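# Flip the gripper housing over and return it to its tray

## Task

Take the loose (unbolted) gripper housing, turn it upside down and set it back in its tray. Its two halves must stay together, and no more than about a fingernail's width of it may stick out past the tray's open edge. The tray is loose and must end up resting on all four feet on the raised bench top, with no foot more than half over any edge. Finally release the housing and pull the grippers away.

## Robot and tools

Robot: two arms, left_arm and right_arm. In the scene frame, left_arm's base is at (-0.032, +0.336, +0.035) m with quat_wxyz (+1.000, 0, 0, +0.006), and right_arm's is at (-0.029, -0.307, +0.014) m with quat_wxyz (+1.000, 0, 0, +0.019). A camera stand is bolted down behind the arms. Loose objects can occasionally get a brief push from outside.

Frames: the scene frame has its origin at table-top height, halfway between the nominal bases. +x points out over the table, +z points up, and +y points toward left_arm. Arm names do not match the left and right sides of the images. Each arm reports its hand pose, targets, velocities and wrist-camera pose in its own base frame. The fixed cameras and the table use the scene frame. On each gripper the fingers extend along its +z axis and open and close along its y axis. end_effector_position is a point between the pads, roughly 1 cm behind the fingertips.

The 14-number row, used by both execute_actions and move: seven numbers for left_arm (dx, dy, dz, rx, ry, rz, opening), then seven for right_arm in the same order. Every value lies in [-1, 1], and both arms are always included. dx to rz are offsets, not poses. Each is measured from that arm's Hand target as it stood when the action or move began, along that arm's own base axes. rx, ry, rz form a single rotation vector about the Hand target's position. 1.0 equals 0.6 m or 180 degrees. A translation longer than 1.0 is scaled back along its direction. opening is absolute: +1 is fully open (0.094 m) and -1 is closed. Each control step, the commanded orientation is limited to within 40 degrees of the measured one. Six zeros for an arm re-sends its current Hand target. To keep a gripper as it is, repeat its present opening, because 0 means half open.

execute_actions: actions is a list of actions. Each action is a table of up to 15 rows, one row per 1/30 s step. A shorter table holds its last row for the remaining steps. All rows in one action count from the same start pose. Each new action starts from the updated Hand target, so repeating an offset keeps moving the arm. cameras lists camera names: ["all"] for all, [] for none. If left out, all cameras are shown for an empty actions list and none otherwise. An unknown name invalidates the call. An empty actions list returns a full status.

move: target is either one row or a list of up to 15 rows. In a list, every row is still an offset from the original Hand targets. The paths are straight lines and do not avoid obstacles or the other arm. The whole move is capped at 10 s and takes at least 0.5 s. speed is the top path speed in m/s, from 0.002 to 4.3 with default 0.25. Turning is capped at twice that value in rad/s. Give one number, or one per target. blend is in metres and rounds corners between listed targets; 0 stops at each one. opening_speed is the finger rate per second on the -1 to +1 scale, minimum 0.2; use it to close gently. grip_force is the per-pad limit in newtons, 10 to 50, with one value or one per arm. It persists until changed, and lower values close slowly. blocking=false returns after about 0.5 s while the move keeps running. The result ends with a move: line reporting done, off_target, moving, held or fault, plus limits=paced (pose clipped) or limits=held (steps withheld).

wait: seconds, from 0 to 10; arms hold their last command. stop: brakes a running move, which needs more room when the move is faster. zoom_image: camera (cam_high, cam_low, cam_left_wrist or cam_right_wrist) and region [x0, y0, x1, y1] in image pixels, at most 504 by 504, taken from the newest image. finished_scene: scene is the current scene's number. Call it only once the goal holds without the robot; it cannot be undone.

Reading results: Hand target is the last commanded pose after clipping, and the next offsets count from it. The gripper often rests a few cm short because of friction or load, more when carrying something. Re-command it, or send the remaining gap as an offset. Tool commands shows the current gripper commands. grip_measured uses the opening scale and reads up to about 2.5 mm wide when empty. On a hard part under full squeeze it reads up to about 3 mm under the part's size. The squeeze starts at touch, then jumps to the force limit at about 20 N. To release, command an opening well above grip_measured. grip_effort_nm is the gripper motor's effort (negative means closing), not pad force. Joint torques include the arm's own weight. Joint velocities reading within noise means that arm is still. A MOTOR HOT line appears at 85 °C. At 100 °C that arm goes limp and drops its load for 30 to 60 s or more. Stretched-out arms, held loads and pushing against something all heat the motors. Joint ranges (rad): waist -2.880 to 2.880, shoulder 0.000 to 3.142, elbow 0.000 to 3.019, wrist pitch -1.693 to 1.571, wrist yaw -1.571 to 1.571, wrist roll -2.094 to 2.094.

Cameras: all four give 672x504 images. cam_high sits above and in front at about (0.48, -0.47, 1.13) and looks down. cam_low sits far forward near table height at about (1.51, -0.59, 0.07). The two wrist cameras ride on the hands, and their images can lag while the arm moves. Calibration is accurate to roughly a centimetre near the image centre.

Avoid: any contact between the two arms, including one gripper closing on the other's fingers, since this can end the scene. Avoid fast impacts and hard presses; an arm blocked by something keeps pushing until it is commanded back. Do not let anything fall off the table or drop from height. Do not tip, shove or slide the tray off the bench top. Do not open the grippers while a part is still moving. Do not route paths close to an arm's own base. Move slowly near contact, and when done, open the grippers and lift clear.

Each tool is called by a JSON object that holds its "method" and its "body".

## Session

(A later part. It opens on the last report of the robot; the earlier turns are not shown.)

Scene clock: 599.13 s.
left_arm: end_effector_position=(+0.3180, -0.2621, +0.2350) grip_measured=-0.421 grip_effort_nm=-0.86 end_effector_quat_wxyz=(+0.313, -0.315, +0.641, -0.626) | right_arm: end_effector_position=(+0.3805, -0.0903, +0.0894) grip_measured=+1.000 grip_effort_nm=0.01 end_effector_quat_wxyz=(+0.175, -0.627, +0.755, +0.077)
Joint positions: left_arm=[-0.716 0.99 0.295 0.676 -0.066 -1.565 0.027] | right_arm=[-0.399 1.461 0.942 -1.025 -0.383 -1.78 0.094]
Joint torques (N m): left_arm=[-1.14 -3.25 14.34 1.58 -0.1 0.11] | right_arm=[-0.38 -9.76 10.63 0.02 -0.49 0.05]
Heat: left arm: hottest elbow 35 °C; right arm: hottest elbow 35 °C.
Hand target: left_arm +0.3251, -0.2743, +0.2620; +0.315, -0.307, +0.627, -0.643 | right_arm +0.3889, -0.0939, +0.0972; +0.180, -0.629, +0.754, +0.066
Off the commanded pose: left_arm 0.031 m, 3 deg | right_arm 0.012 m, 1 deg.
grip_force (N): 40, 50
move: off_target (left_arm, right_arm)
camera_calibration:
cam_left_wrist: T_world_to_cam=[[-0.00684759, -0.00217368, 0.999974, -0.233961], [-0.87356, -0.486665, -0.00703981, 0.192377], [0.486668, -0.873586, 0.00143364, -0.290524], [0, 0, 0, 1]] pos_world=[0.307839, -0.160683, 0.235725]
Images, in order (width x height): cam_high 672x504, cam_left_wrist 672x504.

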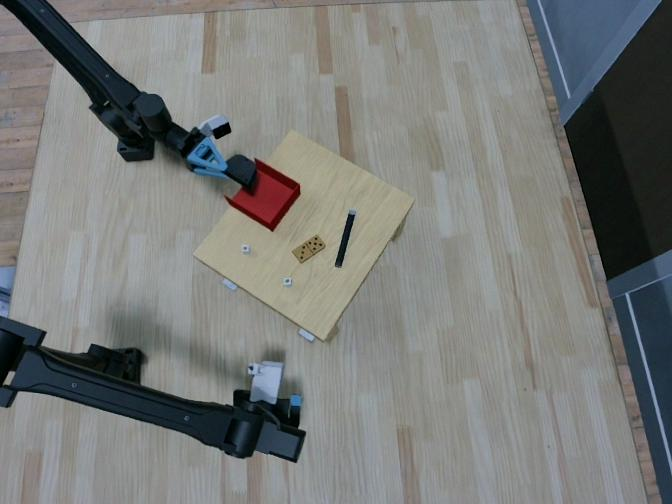

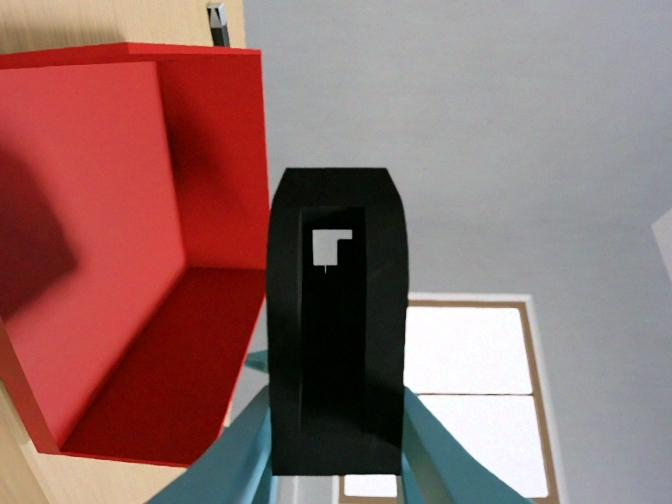

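{"method": "move", "body": {"target": [[0.0439, 0.0566, 0, 0.395, -0.3065, 0, -0.5, 0, 0, 0, 0, 0, 0, 1], [0.0439, 0.0566, 0, 0.79, -0.613, 0, -0.5, 0, 0, 0, 0, 0, 0, 1]], "speed": 0.4, "blend": [0.01, 0], "cameras": ["cam_left_wrist", "cam_high"]}}

Scene clock: 610.33 s.
left_arm: end_effector_position=(+0.3402, -0.2330, +0.2300) grip_measured=-0.421 grip_effort_nm=-0.86 end_effector_quat_wxyz=(+0.612, +0.657, +0.328, +0.295) | right_arm: end_effector_position=(+0.3805, -0.0903, +0.0894) grip_measured=+1.000 grip_effort_nm=0.01 end_effector_quat_wxyz=(+0.175, -0.627, +0.755, +0.077)
Joint positions: left_arm=[-0.557 0.962 0.314 0.569 0.102 1.565 0.027] | right_arm=[-0.399 1.461 0.942 -1.025 -0.383 -1.78 0.094]
Joint torques (N m): left_arm=[-0.32 -3.66 14.97 1.54 0.06 0.07] | right_arm=[-0.38 -9.76 10.61 0.05 -0.49 0.04]
Heat: left arm: hottest elbow 38 °C; right arm: hottest elbow 35 °C.
Hand target: left_arm +0.3514, -0.2404, +0.2623; +0.627, +0.643, +0.315, +0.307 | right_arm +0.3889, -0.0939, +0.0972; +0.180, -0.629, +0.754, +0.066
Off the commanded pose: left_arm 0.035 m, 3 deg | right_arm 0.012 m, 1 deg.
grip_force (N): 40, 50
move: off_target (left_arm, right_arm)
camera_calibration:
cam_left_wrist: T_world_to_cam=[[-0.0893021, 0.0496598, -0.994766, 0.270073], [0.244903, 0.969188, 0.0263975, 0.177026], [0.965426, -0.241263, -0.0987124, -0.268375], [0, 0, 0, 1]] pos_world=[0.239861, -0.249732, 0.237494]
Images, in order (width x height): cam_high 672x504, cam_left_wrist 672x504.

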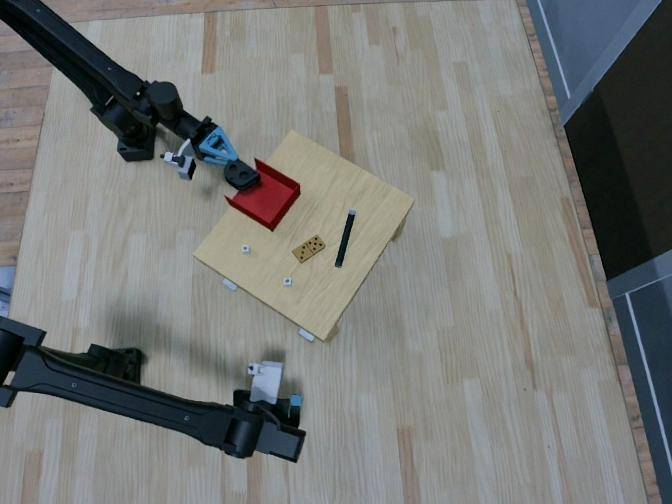

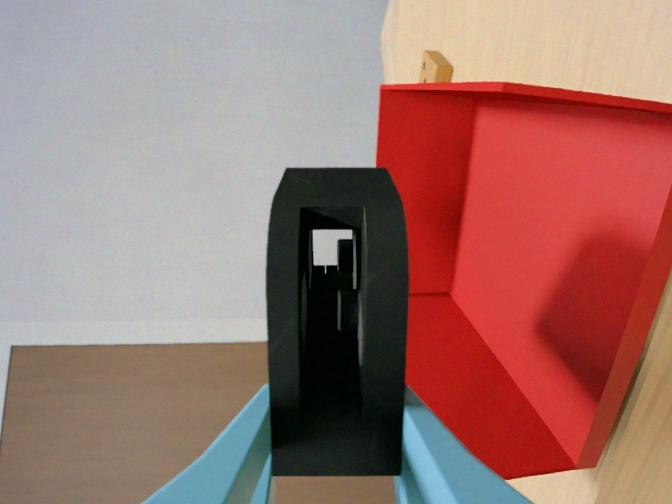

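{"method": "move", "body": {"target": [-0.0035, 0.012, -0.1, -0.0119, -0.0154, 0, -0.5, 0, 0, 0, 0, 0, 0, 1], "speed": 0.1, "cameras": ["cam_left_wrist", "cam_high"]}}

Scene clock: 626.43 s.
left_arm: end_effector_position=(+0.3474, -0.2375, +0.2041) grip_measured=-0.421 grip_effort_nm=-0.86 end_effector_quat_wxyz=(+0.647, +0.626, +0.304, +0.312) | right_arm: end_effector_position=(+0.3805, -0.0903, +0.0894) grip_measured=+1.000 grip_effort_nm=0.01 end_effector_quat_wxyz=(+0.175, -0.627, +0.755, +0.077)
Joint positions: left_arm=[-0.549 1.218 0.257 0.992 0.121 1.565 0.027] | right_arm=[-0.399 1.461 0.942 -1.025 -0.383 -1.78 0.094]
Joint torques (N m): left_arm=[0.62 -3.25 7.36 2.99 0.07 -0.01] | right_arm=[-0.44 -9.82 10.62 0.03 -0.49 0.04]
Heat: left arm: hottest elbow 38 °C; right arm: hottest elbow 35 °C.
Hand target: left_arm +0.3492, -0.2332, +0.2022; +0.647, +0.623, +0.305, +0.316 | right_arm +0.3889, -0.0939, +0.0972; +0.180, -0.629, +0.754, +0.066
Off the commanded pose: left_arm 0.005 m, 1 deg | right_arm 0.012 m, 1 deg.
grip_force (N): 40, 50
move: off_target (right_arm)
camera_calibration:
cam_left_wrist: T_world_to_cam=[[0.00466419, -0.00765138, -0.99996, 0.200054], [0.255053, 0.966907, -0.00620881, 0.182871], [0.966916, -0.255014, 0.00646135, -0.304302], [0, 0, 0, 1]] pos_world=[0.246659, -0.252889, 0.203148]
Images, in order (width x height): cam_high 672x504, cam_left_wrist 672x504.

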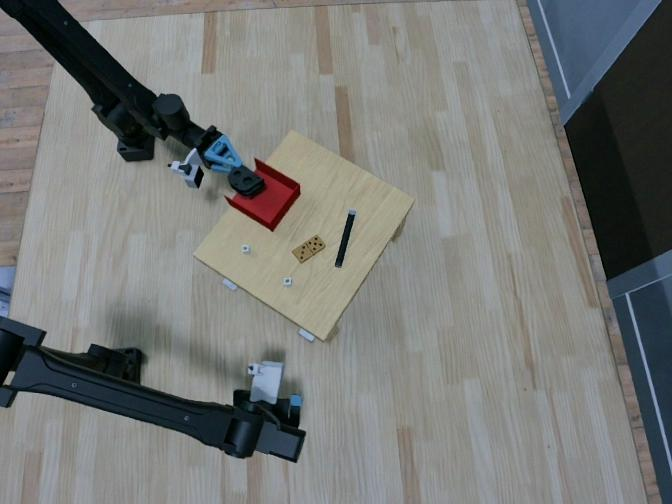

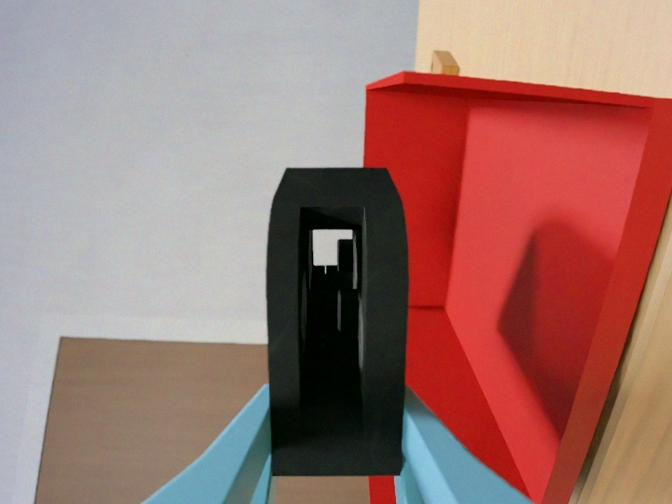

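{"method": "move", "body": {"target": [-0.011, 0.017, -0.0317, 0.0068, 0.0088, 0, -0.5, 0, 0, 0, 0, 0, 0, 1], "speed": 0.08, "cameras": ["cam_left_wrist"]}}

Scene clock: 631.73 s.
left_arm: end_effector_position=(+0.3414, -0.2275, +0.1852) grip_measured=-0.421 grip_effort_nm=-0.86 end_effector_quat_wxyz=(+0.637, +0.636, +0.310, +0.306) | right_arm: end_effector_position=(+0.3805, -0.0903, +0.0894) grip_measured=+1.000 grip_effort_nm=0.01 end_effector_quat_wxyz=(+0.175, -0.627, +0.755, +0.077)
Joint positions: left_arm=[-0.526 1.236 0.221 1.012 0.144 1.565 0.027] | right_arm=[-0.399 1.461 0.942 -1.025 -0.383 -1.78 0.094]
Joint velocities: left_arm=[-0.015 0.005 -0.012 -0.002 -0.154 0.007 -0.001] | right_arm=[within noise]
Joint torques (N m): left_arm=[0.62 -3.08 6.8 2.92 0.07 0.04] | right_arm=[-0.44 -9.76 10.62 0.02 -0.49 0.04]
Heat: left arm: hottest elbow 37 °C; right arm: hottest elbow 35 °C.
Hand target: left_arm +0.3427, -0.2230, +0.1831; +0.636, +0.634, +0.311, +0.311 | right_arm +0.3889, -0.0939, +0.0972; +0.180, -0.629, +0.754, +0.066
Off the commanded pose: left_arm 0.005 m, 1 deg | right_arm 0.012 m, 1 deg.
grip_force (N): 40, 50
move: off_target (right_arm)
camera_calibration:
cam_left_wrist: T_world_to_cam=[[-0.0247237, 0.0102031, -0.999642, 0.195318], [0.254959, 0.966945, 0.00356364, 0.172836], [0.966636, -0.254779, -0.0265078, -0.289557], [0, 0, 0, 1]] pos_world=[0.240659, -0.242889, 0.186956]
Images, in order (width x height): cam_left_wrist 672x504.

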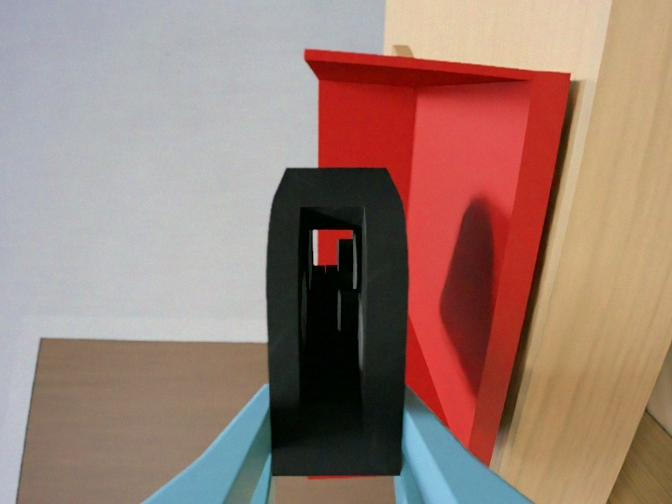

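{"method": "move", "body": {"target": [0, 0, -0.037, 0, 0, 0, -0.5, 0, 0, 0, 0, 0, 0, 1], "speed": 0.08, "cameras": ["cam_left_wrist"]}}

Scene clock: 641.87 s.
left_arm: end_effector_position=(+0.3417, -0.2277, +0.1630) grip_measured=-0.421 grip_effort_nm=-0.86 end_effector_quat_wxyz=(+0.637, +0.636, +0.310, +0.306) | right_arm: end_effector_position=(+0.3805, -0.0903, +0.0894) grip_measured=+1.000 grip_effort_nm=0.01 end_effector_quat_wxyz=(+0.175, -0.627, +0.755, +0.077)
Joint positions: left_arm=[-0.526 1.373 0.204 1.167 0.144 1.565 0.027] | right_arm=[-0.399 1.461 0.942 -1.025 -0.383 -1.78 0.094]
Joint torques (N m): left_arm=[0.62 -3.66 5.45 2.95 0.08 0.04] | right_arm=[-0.38 -9.82 10.63 -0.01 -0.49 0.04]
Heat: left arm: hottest elbow 36 °C; right arm: hottest elbow 35 °C.
Hand target: left_arm +0.3427, -0.2230, +0.1610; +0.636, +0.634, +0.311, +0.311 | right_arm +0.3889, -0.0939, +0.0972; +0.180, -0.629, +0.754, +0.066
Off the commanded pose: left_arm 0.005 m, 1 deg | right_arm 0.012 m, 1 deg.
grip_force (N): 40, 50
move: off_target (right_arm)
camera_calibration:
cam_left_wrist: T_world_to_cam=[[-0.0239936, 0.00982032, -0.999664, 0.172867], [0.255328, 0.966849, 0.00336966, 0.17295], [0.966557, -0.255162, -0.0257055, -0.290693], [0, 0, 0, 1]] pos_world=[0.24096, -0.243088, 0.164754]
Images, in order (width x height): cam_left_wrist 672x504.

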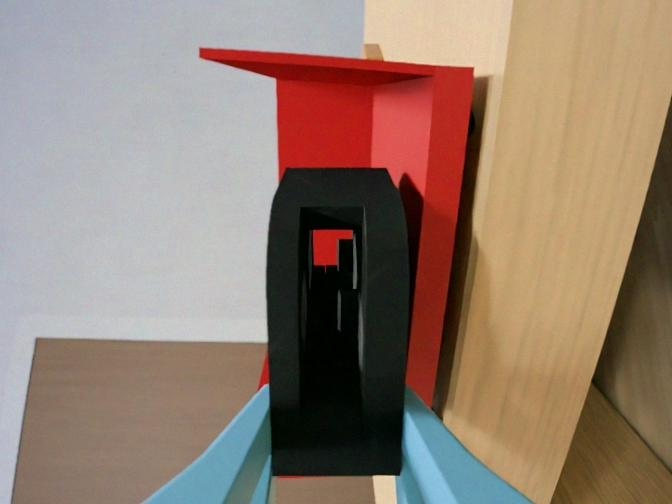

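{"method": "move", "body": {"target": [0, 0, -0.005, 0, 0, 0, -0.5, 0, 0, 0, 0, 0, 0, 1], "speed": 0.05}}

{"method": "move", "body": {"target": [0, 0, -0.0025, 0, 0, 0, -0.5, 0, 0, 0, 0, 0, 0, 1], "speed": 0.05, "cameras": ["cam_left_wrist"]}}

Scene clock: 646.43 s.
left_arm: end_effector_position=(+0.3419, -0.2279, +0.1602) grip_measured=-0.421 grip_effort_nm=-0.86 end_effector_quat_wxyz=(+0.637, +0.636, +0.310, +0.306) | right_arm: end_effector_position=(+0.3805, -0.0903, +0.0894) grip_measured=+1.000 grip_effort_nm=0.01 end_effector_quat_wxyz=(+0.175, -0.627, +0.755, +0.077)
Joint positions: left_arm=[-0.526 1.393 0.203 1.189 0.144 1.565 0.027] | right_arm=[-0.399 1.461 0.942 -1.025 -0.383 -1.78 0.094]
Joint torques (N m): left_arm=[0.62 -3.84 5.23 2.91 0.07 0.04] | right_arm=[-0.38 -9.82 10.62 -0.01 -0.49 0.05]
Heat: left arm: hottest elbow 36 °C; right arm: hottest elbow 35 °C.
Hand target: left_arm +0.3427, -0.2230, +0.1580; +0.636, +0.634, +0.311, +0.311 | right_arm +0.3889, -0.0939, +0.0972; +0.180, -0.629, +0.754, +0.066
Off the commanded pose: left_arm 0.005 m, 1 deg | right_arm 0.012 m, 1 deg.
grip_force (N): 40, 50
move: off_target (right_arm)

Scene clock: 647.23 s.
left_arm: end_effector_position=(+0.3422, -0.2280, +0.1590) grip_measured=-0.421 grip_effort_nm=-0.86 end_effector_quat_wxyz=(+0.637, +0.636, +0.310, +0.306) | right_arm: end_effector_position=(+0.3805, -0.0903, +0.0894) grip_measured=+1.000 grip_effort_nm=0.01 end_effector_quat_wxyz=(+0.175, -0.627, +0.755, +0.077)
Joint positions: left_arm=[-0.526 1.403 0.203 1.199 0.144 1.565 0.027] | right_arm=[-0.399 1.461 0.942 -1.025 -0.383 -1.78 0.094]
Joint torques (N m): left_arm=[0.62 -3.9 5.07 2.92 0.07 0.04] | right_arm=[-0.44 -9.82 10.61 -0.01 -0.49 0.04]
Heat: left arm: hottest elbow 36 °C; right arm: hottest elbow 35 °C.
Hand target: left_arm +0.3427, -0.2230, +0.1566; +0.636, +0.634, +0.311, +0.311 | right_arm +0.3889, -0.0939, +0.0972; +0.180, -0.629, +0.754, +0.066
Off the commanded pose: left_arm 0.006 m, 1 deg | right_arm 0.012 m, 1 deg.
grip_force (N): 40, 50
move: off_target (right_arm)
camera_calibration:
cam_left_wrist: T_world_to_cam=[[-0.0227375, 0.00908515, -0.9997, 0.168202], [0.25532, 0.966852, 0.00297957, 0.173193], [0.966589, -0.255175, -0.0243034, -0.291597], [0, 0, 0, 1]] pos_world=[0.24146, -0.243388, 0.160549]
Images, in order (width x height): cam_left_wrist 672x504.

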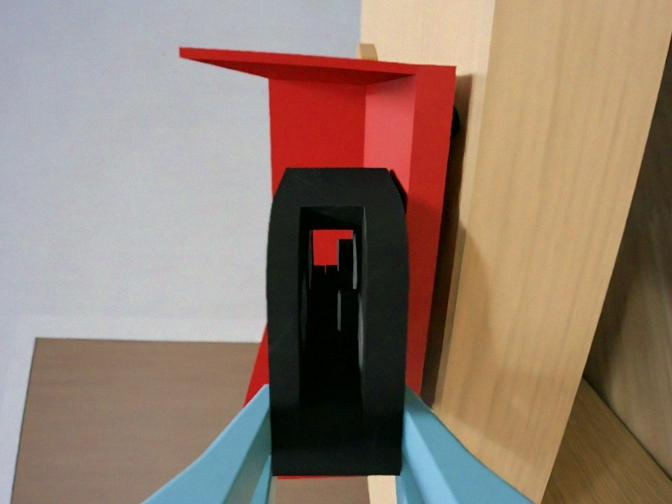

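{"method": "move", "body": {"target": [0, 0, -0.0025, 0, 0, 0, -0.5, 0, 0, 0, 0, 0, 0, 1], "speed": 0.05}}

{"method": "move", "body": {"target": [0, 0, -0.0025, 0, 0, 0, -0.5, 0, 0, 0, 0, 0, 0, 1], "speed": 0.05, "cameras": ["cam_left_wrist"]}}

Scene clock: 652.13 s.
left_arm: end_effector_position=(+0.3424, -0.2281, +0.1580) grip_measured=-0.421 grip_effort_nm=-0.86 end_effector_quat_wxyz=(+0.638, +0.635, +0.309, +0.306) | right_arm: end_effector_position=(+0.3805, -0.0903, +0.0894) grip_measured=+1.000 grip_effort_nm=0.01 end_effector_quat_wxyz=(+0.175, -0.627, +0.755, +0.077)
Joint positions: left_arm=[-0.526 1.412 0.203 1.21 0.144 1.565 0.027] | right_arm=[-0.399 1.461 0.942 -1.025 -0.383 -1.78 0.094]
Joint torques (N m): left_arm=[0.62 -3.96 4.92 2.92 0.07 0.04] | right_arm=[-0.44 -9.82 10.62 0.02 -0.49 0.04]
Heat: left arm: hottest elbow 35 °C; right arm: hottest elbow 35 °C.
Hand target: left_arm +0.3427, -0.2230, +0.1550; +0.636, +0.634, +0.311, +0.311 | right_arm +0.3889, -0.0939, +0.0972; +0.180, -0.629, +0.754, +0.066
Off the commanded pose: left_arm 0.006 m, 1 deg | right_arm 0.012 m, 1 deg.
grip_force (N): 40, 50
move: off_target (right_arm)

Scene clock: 652.93 s.
left_arm: end_effector_position=(+0.3426, -0.2283, +0.1576) grip_measured=-0.421 grip_effort_nm=-0.86 end_effector_quat_wxyz=(+0.639, +0.634, +0.309, +0.307) | right_arm: end_effector_position=(+0.3805, -0.0903, +0.0894) grip_measured=+1.000 grip_effort_nm=0.01 end_effector_quat_wxyz=(+0.175, -0.627, +0.755, +0.077)
Joint positions: left_arm=[-0.526 1.422 0.203 1.223 0.144 1.565 0.027] | right_arm=[-0.399 1.461 0.942 -1.025 -0.383 -1.78 0.094]
Joint torques (N m): left_arm=[0.62 -3.9 4.78 2.86 0.07 0.04] | right_arm=[-0.44 -9.82 10.61 -0.01 -0.49 0.04]
Heat: left arm: hottest elbow 35 °C; right arm: hottest elbow 35 °C.
Hand target: left_arm +0.3427, -0.2230, +0.1535; +0.636, +0.634, +0.311, +0.311 | right_arm +0.3889, -0.0939, +0.0972; +0.180, -0.629, +0.754, +0.066
Off the commanded pose: left_arm 0.007 m, 1 deg | right_arm 0.012 m, 1 deg.
grip_force (N): 40, 50
move: off_target (right_arm)
camera_calibration:
cam_left_wrist: T_world_to_cam=[[-0.0184373, 0.00653685, -0.999809, 0.164754], [0.255298, 0.966861, 0.00161354, 0.173513], [0.966687, -0.25522, -0.0194951, -0.292876], [0, 0, 0, 1]] pos_world=[0.241859, -0.243588, 0.158733]
Images, in order (width x height): cam_left_wrist 672x504.

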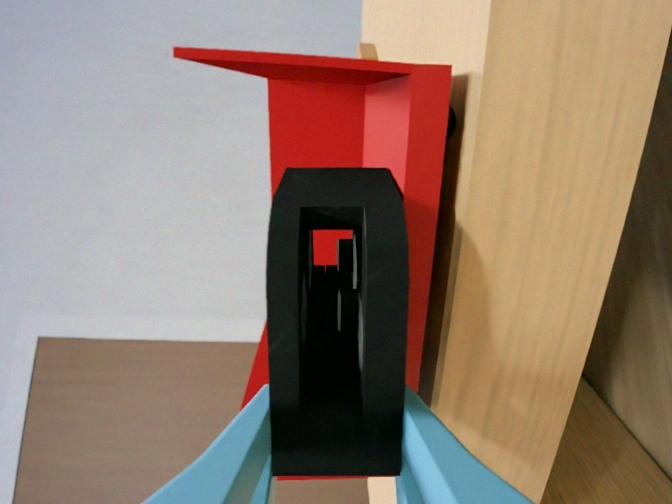

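{"method": "move", "body": {"target": [0, 0, -0.003, 0, 0, 0, -0.5, 0, 0, 0, 0, 0, 0, 1], "speed": 0.05, "cameras": ["cam_left_wrist"]}}

{"method": "zoom_image", "body": {"camera": "cam_left_wrist", "region": [240, 150, 480, 390]}}

Scene clock: 656.30 s.
left_arm: end_effector_position=(+0.3428, -0.2284, +0.1571) grip_measured=-0.421 grip_effort_nm=-0.86 end_effector_quat_wxyz=(+0.640, +0.633, +0.308, +0.308) | right_arm: end_effector_position=(+0.3805, -0.0903, +0.0894) grip_measured=+1.000 grip_effort_nm=0.01 end_effector_quat_wxyz=(+0.175, -0.627, +0.755, +0.077)
Joint positions: left_arm=[-0.526 1.432 0.203 1.238 0.144 1.565 0.027] | right_arm=[-0.399 1.461 0.942 -1.025 -0.383 -1.78 0.094]
Joint torques (N m): left_arm=[0.62 -3.9 4.6 2.73 0.07 0.04] | right_arm=[-0.5 -9.82 10.61 0.02 -0.49 0.04]
Heat: left arm: hottest elbow 34 °C; right arm: hottest elbow 35 °C.
Hand target: left_arm +0.3427, -0.2230, +0.1517; +0.636, +0.634, +0.311, +0.311 | right_arm +0.3889, -0.0939, +0.0972; +0.180, -0.629, +0.754, +0.066
Off the commanded pose: left_arm 0.008 m, 1 deg | right_arm 0.012 m, 1 deg.
grip_force (N): 40, 50
move: off_target (right_arm)
camera_calibration:
cam_left_wrist: T_world_to_cam=[[-0.0147399, 0.00445229, -0.999881, 0.162554], [0.25529, 0.966864, 0.000541886, 0.173732], [0.966752, -0.255252, -0.0153881, -0.293783], [0, 0, 0, 1]] pos_world=[0.242059, -0.243688, 0.15792]
Images, in order (width x height): cam_left_wrist 672x504.

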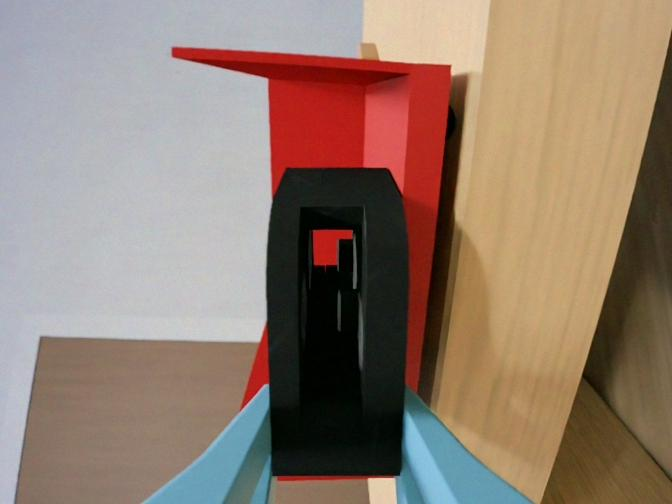

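Scaled by 2.100 from the camera's 672x504 image, which has a finer 960x720 frame.

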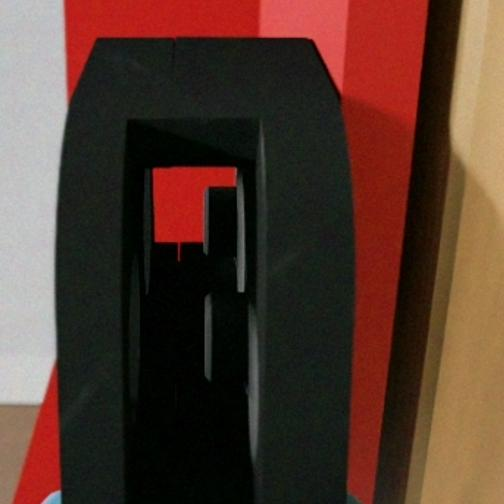

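{"method": "move", "body": {"target": [0, 0, 0.002, 0, 0, 0, 0.0, 0, 0, 0, 0, 0, 0, 1], "speed": 0.05, "opening_speed": 0.3, "cameras": ["cam_left_wrist", "cam_high"]}}

Scene clock: 661.83 s.
left_arm: end_effector_position=(+0.3428, -0.2284, +0.1571) grip_measured=-0.004 grip_effort_nm=0.13 end_effector_quat_wxyz=(+0.640, +0.633, +0.308, +0.308) | right_arm: end_effector_position=(+0.3805, -0.0903, +0.0894) grip_measured=+1.000 grip_effort_nm=0.01 end_effector_quat_wxyz=(+0.175, -0.627, +0.755, +0.077)
Joint positions: left_arm=[-0.526 1.432 0.203 1.238 0.144 1.565 0.047] | right_arm=[-0.399 1.461 0.942 -1.025 -0.383 -1.78 0.094]
Joint torques (N m): left_arm=[0.62 -4.42 4.64 2.43 0.07 0.04] | right_arm=[-0.44 -9.82 10.62 0.01 -0.49 0.04]
Heat: left arm: hottest elbow 34 °C; right arm: hottest elbow 35 °C.
Hand target: left_arm +0.3427, -0.2230, +0.1529; +0.636, +0.634, +0.311, +0.311 | right_arm +0.3889, -0.0939, +0.0972; +0.180, -0.629, +0.754, +0.066
Off the commanded pose: left_arm 0.007 m, 1 deg | right_arm 0.012 m, 1 deg.
grip_force (N): 40, 50
move: off_target (right_arm)
camera_calibration:
cam_left_wrist: T_world_to_cam=[[-0.0147399, 0.00445229, -0.999881, 0.162554], [0.25529, 0.966864, 0.000541886, 0.173732], [0.966752, -0.255252, -0.0153881, -0.293783], [0, 0, 0, 1]] pos_world=[0.242059, -0.243688, 0.15792]
Images, in order (width x height): cam_high 672x504, cam_left_wrist 672x504.

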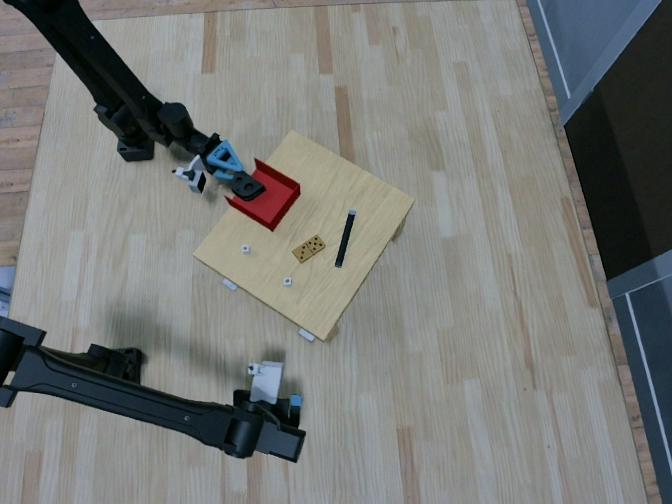

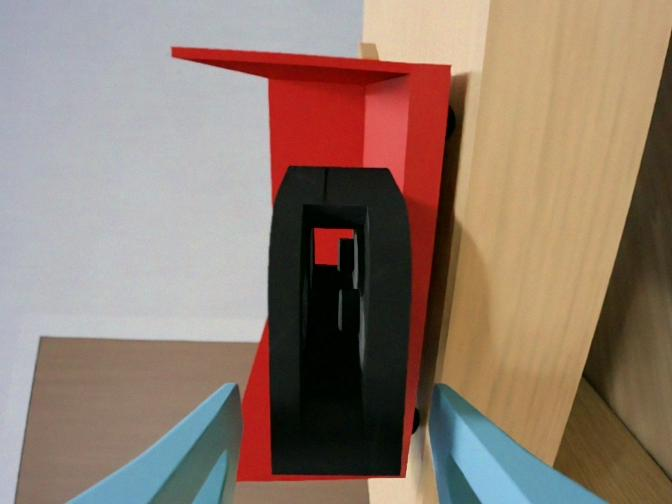

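{"method": "move", "body": {"target": [-0.0658, 0.0511, 0.0, 0, 0, 0, 0.0, 0, 0, 0, 0, 0, 0, 1], "speed": 0.1, "cameras": ["cam_left_wrist", "cam_high"]}}

Scene clock: 665.93 s.
left_arm: end_effector_position=(+0.3037, -0.1972, +0.1516) grip_measured=-0.003 grip_effort_nm=0.13 end_effector_quat_wxyz=(+0.637, +0.637, +0.310, +0.305) | right_arm: end_effector_position=(+0.3805, -0.0903, +0.0894) grip_measured=+1.000 grip_effort_nm=0.01 end_effector_quat_wxyz=(+0.175, -0.627, +0.755, +0.077)
Joint positions: left_arm=[-0.487 1.317 0.074 1.24 0.183 1.565 0.047] | right_arm=[-0.399 1.461 0.942 -1.025 -0.383 -1.78 0.094]
Joint torques (N m): left_arm=[0.62 -3.9 4.67 2.07 0.08 0.04] | right_arm=[-0.44 -9.82 10.62 0.01 -0.49 0.04]
Heat: left arm: hottest elbow 33 °C; right arm: hottest elbow 35 °C.
Hand target: left_arm +0.3032, -0.1924, +0.1529; +0.636, +0.634, +0.311, +0.311 | right_arm +0.3889, -0.0939, +0.0972; +0.180, -0.629, +0.754, +0.066
Off the commanded pose: left_arm 0.005 m, 1 deg | right_arm 0.012 m, 1 deg.
grip_force (N): 40, 50
move: off_target (right_arm)
camera_calibration:
cam_left_wrist: T_world_to_cam=[[-0.0251067, 0.0103127, -0.999632, 0.160688], [0.255359, 0.96684, 0.00356086, 0.153068], [0.96652, -0.255175, -0.0269076, -0.246257], [0, 0, 0, 1]] pos_world=[0.20296, -0.212488, 0.153458]
Images, in order (width x height): cam_high 672x504, cam_left_wrist 672x504.

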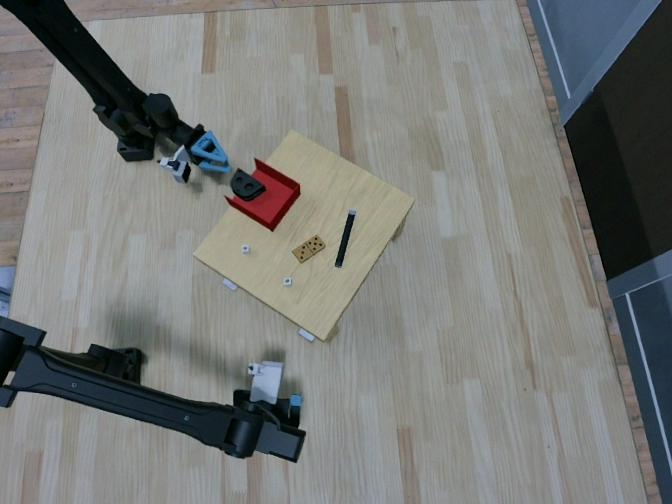

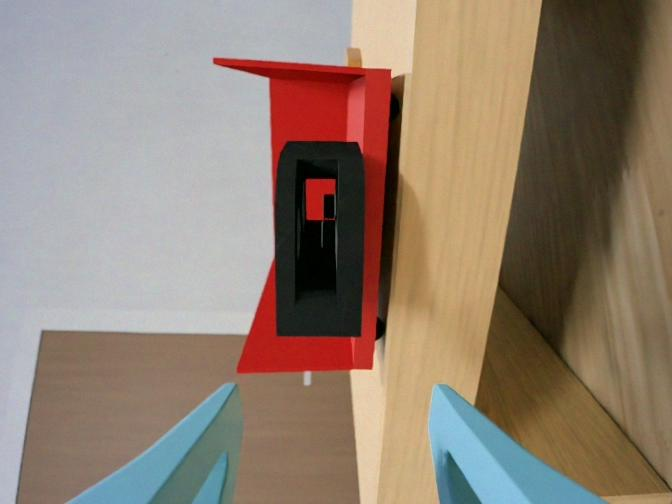

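{"method": "move", "body": {"target": [-0.0208, -0.0269, 0.015, 0, 0, 0, -0.85, 0, 0, 0, 0, 0, 0, 1], "speed": 0.1, "grip_force": [50, 50], "cameras": ["cam_left_wrist"]}}

Scene clock: 695.90 s.
left_arm: end_effector_position=(+0.2954, -0.2068, +0.1649) grip_measured=-0.847 grip_effort_nm=-0.17 end_effector_quat_wxyz=(+0.639, +0.629, +0.313, +0.314) | right_arm: end_effector_position=(+0.3805, -0.0903, +0.0894) grip_measured=+1.000 grip_effort_nm=0.01 end_effector_quat_wxyz=(+0.175, -0.627, +0.755, +0.077)
Joint positions: left_arm=[-0.571 1.217 0.074 1.157 0.08 1.565 0.007] | right_arm=[-0.399 1.461 0.942 -1.025 -0.383 -1.78 0.094]
Joint torques (N m): left_arm=[-1.26 -3.31 5.6 1.4 -0.11 0.04] | right_arm=[-0.5 -9.82 10.62 0.01 -0.49 0.04]
Heat: left arm: hottest elbow 31 °C; right arm: hottest elbow 35 °C.
Hand target: left_arm +0.2907, -0.2085, +0.1619; +0.636, +0.634, +0.311, +0.311 | right_arm +0.3889, -0.0939, +0.0972; +0.180, -0.629, +0.754, +0.066
Off the commanded pose: left_arm 0.006 m, 1 deg | right_arm 0.012 m, 1 deg.
move: off_target (right_arm)
camera_calibration:
cam_left_wrist: T_world_to_cam=[[-0.0113155, 0.00118322, -0.999935, 0.167866], [0.236814, 0.971554, -0.00153019, 0.171763], [0.971489, -0.236816, -0.0112738, -0.240578], [0, 0, 0, 1]] pos_world=[0.194943, -0.224048, 0.165406]
Images, in order (width x height): cam_left_wrist 672x504.

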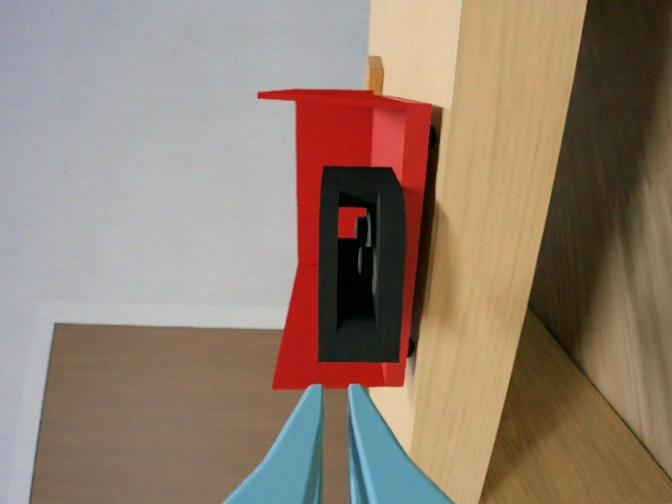

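{"method": "move", "body": {"target": [0.0273, -0.0382, -0.0067, 0, 0, 0, -0.745, 0, 0, 0, 0, 0, 0, 1], "speed": 0.08, "cameras": ["cam_left_wrist"]}}

Scene clock: 723.77 s.
left_arm: end_effector_position=(+0.3001, -0.2213, +0.1462) grip_measured=-0.748 grip_effort_nm=0.13 end_effector_quat_wxyz=(+0.623, +0.644, +0.322, +0.306) | right_arm: end_effector_position=(+0.3805, -0.0903, +0.0894) grip_measured=+1.000 grip_effort_nm=0.01 end_effector_quat_wxyz=(+0.175, -0.627, +0.755, +0.077)
Joint positions: left_arm=[-0.62 1.323 0.1 1.187 0.032 1.565 0.012] | right_arm=[-0.399 1.461 0.942 -1.025 -0.383 -1.78 0.094]
Joint torques (N m): left_arm=[-1.26 -2.55 8.13 2.95 -0.11 0.04] | right_arm=[-0.44 -9.82 10.62 0.02 -0.49 0.04]
Motor temperatures (°C): left_arm=[20 25 30 23 21 19 21] | right_arm=[20 28 36 20 19 22 22]
Heat: left arm: hottest elbow 30 °C; right arm: hottest elbow 36 °C.
Hand target: left_arm +0.3071, -0.2314, +0.1579; +0.636, +0.634, +0.311, +0.311 | right_arm +0.3889, -0.0939, +0.0972; +0.180, -0.629, +0.754, +0.066
Off the commanded pose: left_arm 0.017 m, 2 deg | right_arm 0.012 m, 1 deg.
move: off_target (left_arm, right_arm)
camera_calibration:
cam_left_wrist: T_world_to_cam=[[-0.0517384, 0.0292105, -0.998233, 0.167298], [0.237109, 0.971349, 0.0161345, 0.182027], [0.970104, -0.235855, -0.0571821, -0.241469], [0, 0, 0, 1]] pos_world=[0.199746, -0.23865, 0.150258]
Images, in order (width x height): cam_left_wrist 672x504.

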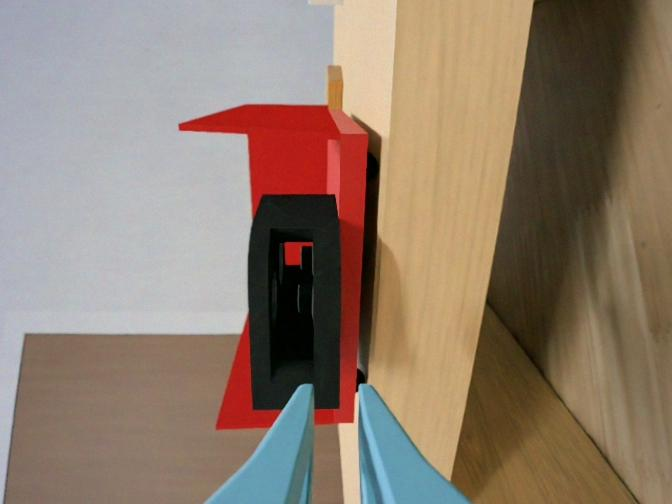

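{"method": "move", "body": {"target": [0, 0, 0.02, -0.004, -0.005, 0, -0.745, 0, 0, 0, 0, 0, 0, 1], "speed": 0.06, "cameras": ["cam_left_wrist"]}}

Scene clock: 727.73 s.
left_arm: end_effector_position=(+0.2995, -0.2209, +0.1567) grip_measured=-0.748 grip_effort_nm=0.13 end_effector_quat_wxyz=(+0.632, +0.635, +0.317, +0.311) | right_arm: end_effector_position=(+0.3805, -0.0903, +0.0894) grip_measured=+1.000 grip_effort_nm=0.01 end_effector_quat_wxyz=(+0.175, -0.627, +0.755, +0.077)
Joint positions: left_arm=[-0.62 1.289 0.1 1.182 0.032 1.565 0.012] | right_arm=[-0.399 1.461 0.942 -1.025 -0.383 -1.78 0.094]
Joint torques (N m): left_arm=[-1.26 -3.9 8.85 1.43 -0.11 0.03] | right_arm=[-0.38 -9.76 10.62 0.02 -0.49 0.04]
Heat: left arm: hottest elbow 30 °C; right arm: hottest elbow 36 °C.
Hand target: left_arm +0.3071, -0.2314, +0.1699; +0.642, +0.628, +0.308, +0.314 | right_arm +0.3889, -0.0939, +0.0972; +0.180, -0.629, +0.754, +0.066
Off the commanded pose: left_arm 0.019 m, 2 deg | right_arm 0.012 m, 1 deg.
move: off_target (left_arm, right_arm)
camera_calibration:
cam_left_wrist: T_world_to_cam=[[-0.0284385, 0.0126261, -0.999516, 0.16736], [0.23683, 0.971535, 0.00553435, 0.183352], [0.971135, -0.236558, -0.0306192, -0.244772], [0, 0, 0, 1]] pos_world=[0.199043, -0.238149, 0.15877]
Images, in order (width x height): cam_left_wrist 672x504.

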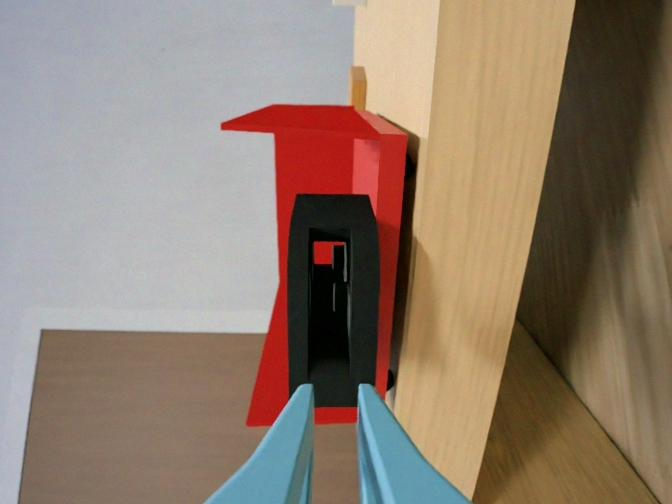

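{"method": "move", "body": {"target": [0.0158, -0.0123, 0, 0, 0, 0, -0.745, 0, 0, 0, 0, 0, 0, 1], "speed": 0.05, "cameras": ["cam_left_wrist"]}}

Scene clock: 733.97 s.
left_arm: end_effector_position=(+0.3089, -0.2281, +0.1625) grip_measured=-0.748 grip_effort_nm=0.13 end_effector_quat_wxyz=(+0.636, +0.631, +0.315, +0.313) | right_arm: end_effector_position=(+0.3805, -0.0903, +0.0894) grip_measured=+1.000 grip_effort_nm=0.01 end_effector_quat_wxyz=(+0.175, -0.627, +0.755, +0.077)
Joint positions: left_arm=[-0.621 1.308 0.132 1.182 0.03 1.565 0.012] | right_arm=[-0.399 1.461 0.942 -1.025 -0.383 -1.78 0.094]
Joint torques (N m): left_arm=[-1.2 -2.73 8.85 1.84 -0.11 0.03] | right_arm=[-0.5 -9.76 10.65 0.02 -0.49 0.04]
Heat: left arm: hottest elbow 31 °C; right arm: hottest elbow 36 °C.
Hand target: left_arm +0.3165, -0.2388, +0.1698; +0.642, +0.628, +0.308, +0.314 | right_arm +0.3889, -0.0939, +0.0972; +0.180, -0.629, +0.754, +0.066
Off the commanded pose: left_arm 0.015 m, 1 deg | right_arm 0.012 m, 1 deg.
move: off_target (left_arm, right_arm)
camera_calibration:
cam_left_wrist: T_world_to_cam=[[-0.0178897, 0.00510091, -0.999827, 0.168582], [0.236815, 0.971554, 0.000719386, 0.188889], [0.97139, -0.236761, -0.0185888, -0.257526], [0, 0, 0, 1]] pos_world=[0.208443, -0.245348, 0.16363]
Images, in order (width x height): cam_left_wrist 672x504.

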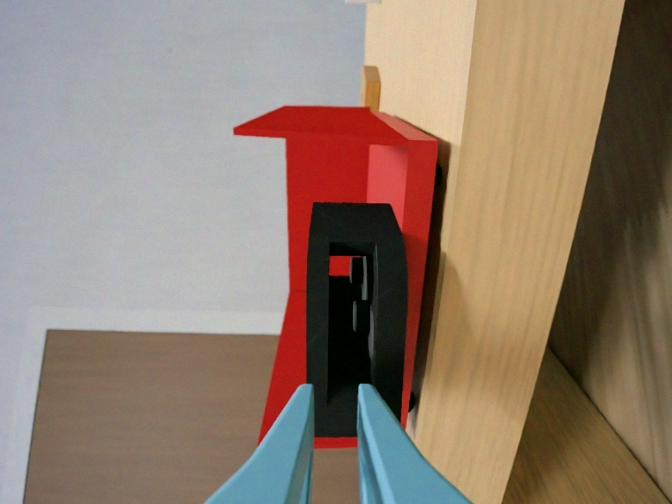

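{"method": "move", "body": {"target": [0.0, 0.0, -0.005, 0, 0, 0, -0.745, 0, 0, 0, 0, 0, 0, 1], "speed": 0.05}}

Scene clock: 738.63 s.
left_arm: end_effector_position=(+0.3094, -0.2285, +0.1549) grip_measured=-0.748 grip_effort_nm=0.13 end_effector_quat_wxyz=(+0.630, +0.637, +0.318, +0.309) | right_arm: end_effector_position=(+0.3805, -0.0903, +0.0894) grip_measured=+1.000 grip_effort_nm=0.01 end_effector_quat_wxyz=(+0.175, -0.627, +0.755, +0.077)
Joint positions: left_arm=[-0.621 1.329 0.132 1.182 0.03 1.565 0.012] | right_arm=[-0.399 1.461 0.942 -1.025 -0.383 -1.78 0.094]
Joint torques (N m): left_arm=[-1.26 -2.84 8.49 2.77 -0.1 0.03] | right_arm=[-0.44 -9.82 10.61 0.01 -0.49 0.04]
Heat: left arm: hottest elbow 31 °C; right arm: hottest elbow 36 °C.
Hand target: left_arm +0.3165, -0.2388, +0.1668; +0.642, +0.628, +0.308, +0.314 | right_arm +0.3889, -0.0939, +0.0972; +0.180, -0.629, +0.754, +0.066
Off the commanded pose: left_arm 0.017 m, 2 deg | right_arm 0.012 m, 1 deg.
move: off_target (left_arm, right_arm)

{"method": "move", "body": {"target": [0.0, 0.0, 0.0085, -0.003, -0.004, 0, -0.745, 0, 0, 0, 0, 0, 0, 1], "speed": 0.05, "cameras": ["cam_left_wrist"]}}

Scene clock: 741.53 s.
left_arm: end_effector_position=(+0.3094, -0.2285, +0.1562) grip_measured=-0.748 grip_effort_nm=0.13 end_effector_quat_wxyz=(+0.631, +0.636, +0.317, +0.310) | right_arm: end_effector_position=(+0.3805, -0.0903, +0.0894) grip_measured=+1.000 grip_effort_nm=0.01 end_effector_quat_wxyz=(+0.175, -0.627, +0.755, +0.077)
Joint positions: left_arm=[-0.621 1.329 0.132 1.187 0.03 1.565 0.012] | right_arm=[-0.399 1.461 0.942 -1.025 -0.383 -1.78 0.094]
Joint torques (N m): left_arm=[-1.2 -3.49 8.54 2.85 -0.1 0.03] | right_arm=[-0.44 -9.7 10.63 0.02 -0.49 0.04]
Heat: left arm: hottest elbow 32 °C; right arm: hottest elbow 36 °C.
Hand target: left_arm +0.3165, -0.2388, +0.1720; +0.647, +0.623, +0.305, +0.316 | right_arm +0.3889, -0.0939, +0.0972; +0.180, -0.629, +0.754, +0.066
Off the commanded pose: left_arm 0.020 m, 3 deg | right_arm 0.012 m, 1 deg.
move: off_target (left_arm, right_arm)
camera_calibration:
cam_left_wrist: T_world_to_cam=[[-0.030887, 0.0144377, -0.999419, 0.168389], [0.236889, 0.971514, 0.00671352, 0.188188], [0.971046, -0.236544, -0.0334273, -0.255726], [0, 0, 0, 1]] pos_world=[0.208943, -0.245749, 0.158479]
Images, in order (width x height): cam_left_wrist 672x504.

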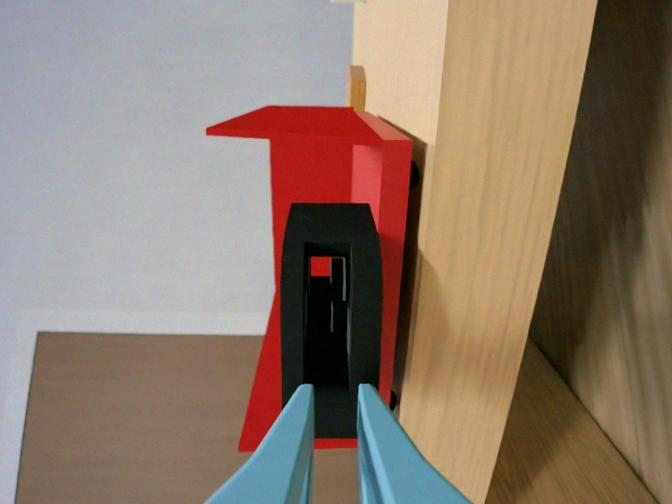

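{"method": "move", "body": {"target": [0.0, 0.0, 0.005, 0, 0, 0, -0.745, 0, 0, 0, 0, 0, 0, 1], "speed": 0.05}}

Scene clock: 744.40 s.
left_arm: end_effector_position=(+0.3092, -0.2284, +0.1589) grip_measured=-0.748 grip_effort_nm=0.13 end_effector_quat_wxyz=(+0.634, +0.634, +0.316, +0.312) | right_arm: end_effector_position=(+0.3805, -0.0903, +0.0894) grip_measured=+1.000 grip_effort_nm=0.01 end_effector_quat_wxyz=(+0.175, -0.627, +0.755, +0.077)
Joint positions: left_arm=[-0.621 1.321 0.132 1.187 0.03 1.565 0.012] | right_arm=[-0.399 1.461 0.942 -1.025 -0.383 -1.78 0.094]
Joint torques (N m): left_arm=[-1.2 -4.48 8.79 1.89 -0.1 0.02] | right_arm=[-0.44 -9.82 10.61 0.02 -0.49 0.04]
Heat: left arm: hottest elbow 32 °C; right arm: hottest elbow 36 °C.
Hand target: left_arm +0.3165, -0.2388, +0.1750; +0.647, +0.623, +0.305, +0.316 | right_arm +0.3889, -0.0939, +0.0972; +0.180, -0.629, +0.754, +0.066
Off the commanded pose: left_arm 0.021 m, 2 deg | right_arm 0.012 m, 1 deg.
move: off_target (left_arm, right_arm)

{"method": "move", "body": {"target": [0.0171, -0.0133, -0.01, 0, 0, 0, -0.745, 0, 0, 0, 0, 0, 0, 1], "speed": 0.05, "cameras": ["cam_left_wrist"]}}

Scene clock: 749.70 s.
left_arm: end_effector_position=(+0.3197, -0.2361, +0.1571) grip_measured=-0.748 grip_effort_nm=0.13 end_effector_quat_wxyz=(+0.634, +0.633, +0.316, +0.312) | right_arm: end_effector_position=(+0.3805, -0.0903, +0.0894) grip_measured=+1.000 grip_effort_nm=0.01 end_effector_quat_wxyz=(+0.175, -0.627, +0.755, +0.077)
Joint positions: left_arm=[-0.623 1.377 0.164 1.212 0.028 1.565 0.012] | right_arm=[-0.399 1.461 0.942 -1.025 -0.383 -1.78 0.094]
Joint torques (N m): left_arm=[-1.26 -3.31 8.39 2.84 -0.11 0.03] | right_arm=[-0.38 -9.76 10.63 0.02 -0.49 0.04]
Heat: left arm: hottest elbow 32 °C; right arm: hottest elbow 36 °C.
Hand target: left_arm +0.3269, -0.2467, +0.1690; +0.647, +0.623, +0.305, +0.316 | right_arm +0.3889, -0.0939, +0.0972; +0.180, -0.629, +0.754, +0.066
Off the commanded pose: left_arm 0.017 m, 2 deg | right_arm 0.012 m, 1 deg.
move: off_target (left_arm, right_arm)
camera_calibration:
cam_left_wrist: T_world_to_cam=[[-0.0231795, 0.00880689, -0.999693, 0.166014], [0.236466, 0.971635, 0.00307686, 0.193831], [0.971363, -0.236322, -0.0246045, -0.26893], [0, 0, 0, 1]] pos_world=[0.219243, -0.253349, 0.15875]
Images, in order (width x height): cam_left_wrist 672x504.

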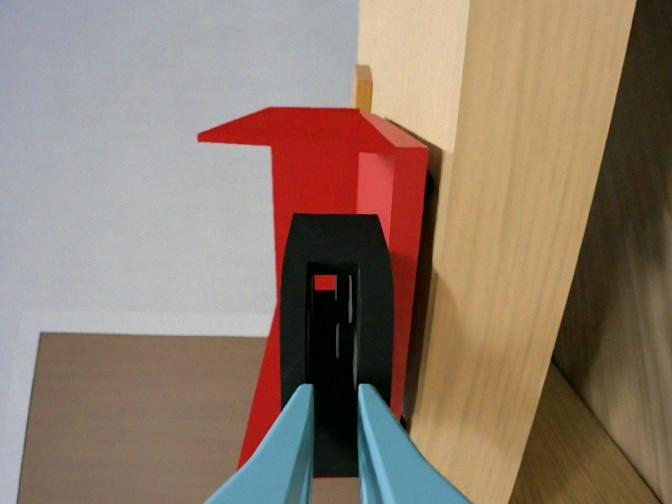

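{"method": "move", "body": {"target": [0.0158, -0.0123, -0.005, 0, 0, 0, -0.745, 0, 0, 0, 0, 0, 0, 1], "speed": 0.05, "cameras": ["cam_left_wrist"]}}

Scene clock: 755.67 s.
left_arm: end_effector_position=(+0.3292, -0.2435, +0.1547) grip_measured=-0.748 grip_effort_nm=0.13 end_effector_quat_wxyz=(+0.634, +0.633, +0.316, +0.312) | right_arm: end_effector_position=(+0.3805, -0.0903, +0.0894) grip_measured=+1.000 grip_effort_nm=0.01 end_effector_quat_wxyz=(+0.175, -0.627, +0.755, +0.077)
Joint positions: left_arm=[-0.624 1.425 0.194 1.231 0.027 1.565 0.012] | right_arm=[-0.399 1.461 0.942 -1.025 -0.383 -1.78 0.094]
Joint torques (N m): left_arm=[-1.26 -3.9 8.17 2.81 -0.11 0.02] | right_arm=[-0.38 -9.76 10.62 0.03 -0.49 0.04]
Heat: left arm: hottest elbow 32 °C; right arm: hottest elbow 36 °C.
Hand target: left_arm +0.3362, -0.2542, +0.1659; +0.647, +0.623, +0.305, +0.316 | right_arm +0.3889, -0.0939, +0.0972; +0.180, -0.629, +0.754, +0.066
Off the commanded pose: left_arm 0.017 m, 2 deg | right_arm 0.012 m, 1 deg.
move: off_target (left_arm, right_arm)
camera_calibration:
cam_left_wrist: T_world_to_cam=[[-0.0228096, 0.00862797, -0.999703, 0.163672], [0.236865, 0.971538, 0.0029805, 0.198656], [0.971275, -0.236726, -0.024204, -0.280213], [0, 0, 0, 1]] pos_world=[0.228843, -0.260748, 0.156249]
Images, in order (width x height): cam_left_wrist 672x504.

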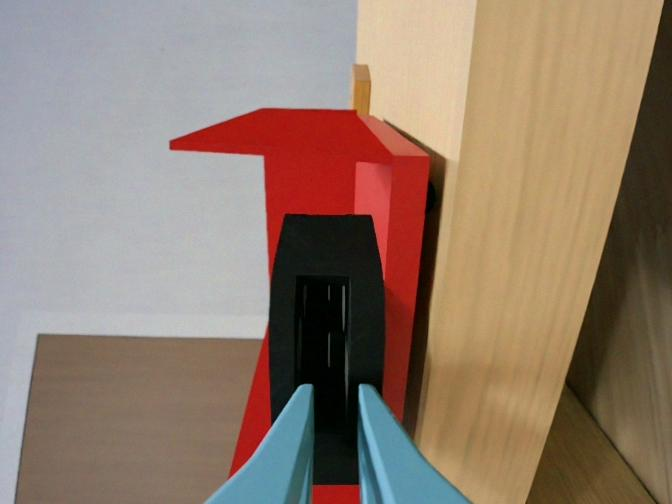

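{"method": "zoom_image", "body": {"camera": "cam_left_wrist", "region": [220, 190, 430, 504]}}

Scaled by 1.605 from the camera's 672x504 image, which has a finer 960x720 frame.

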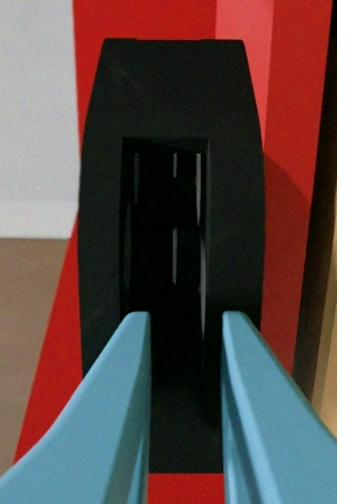

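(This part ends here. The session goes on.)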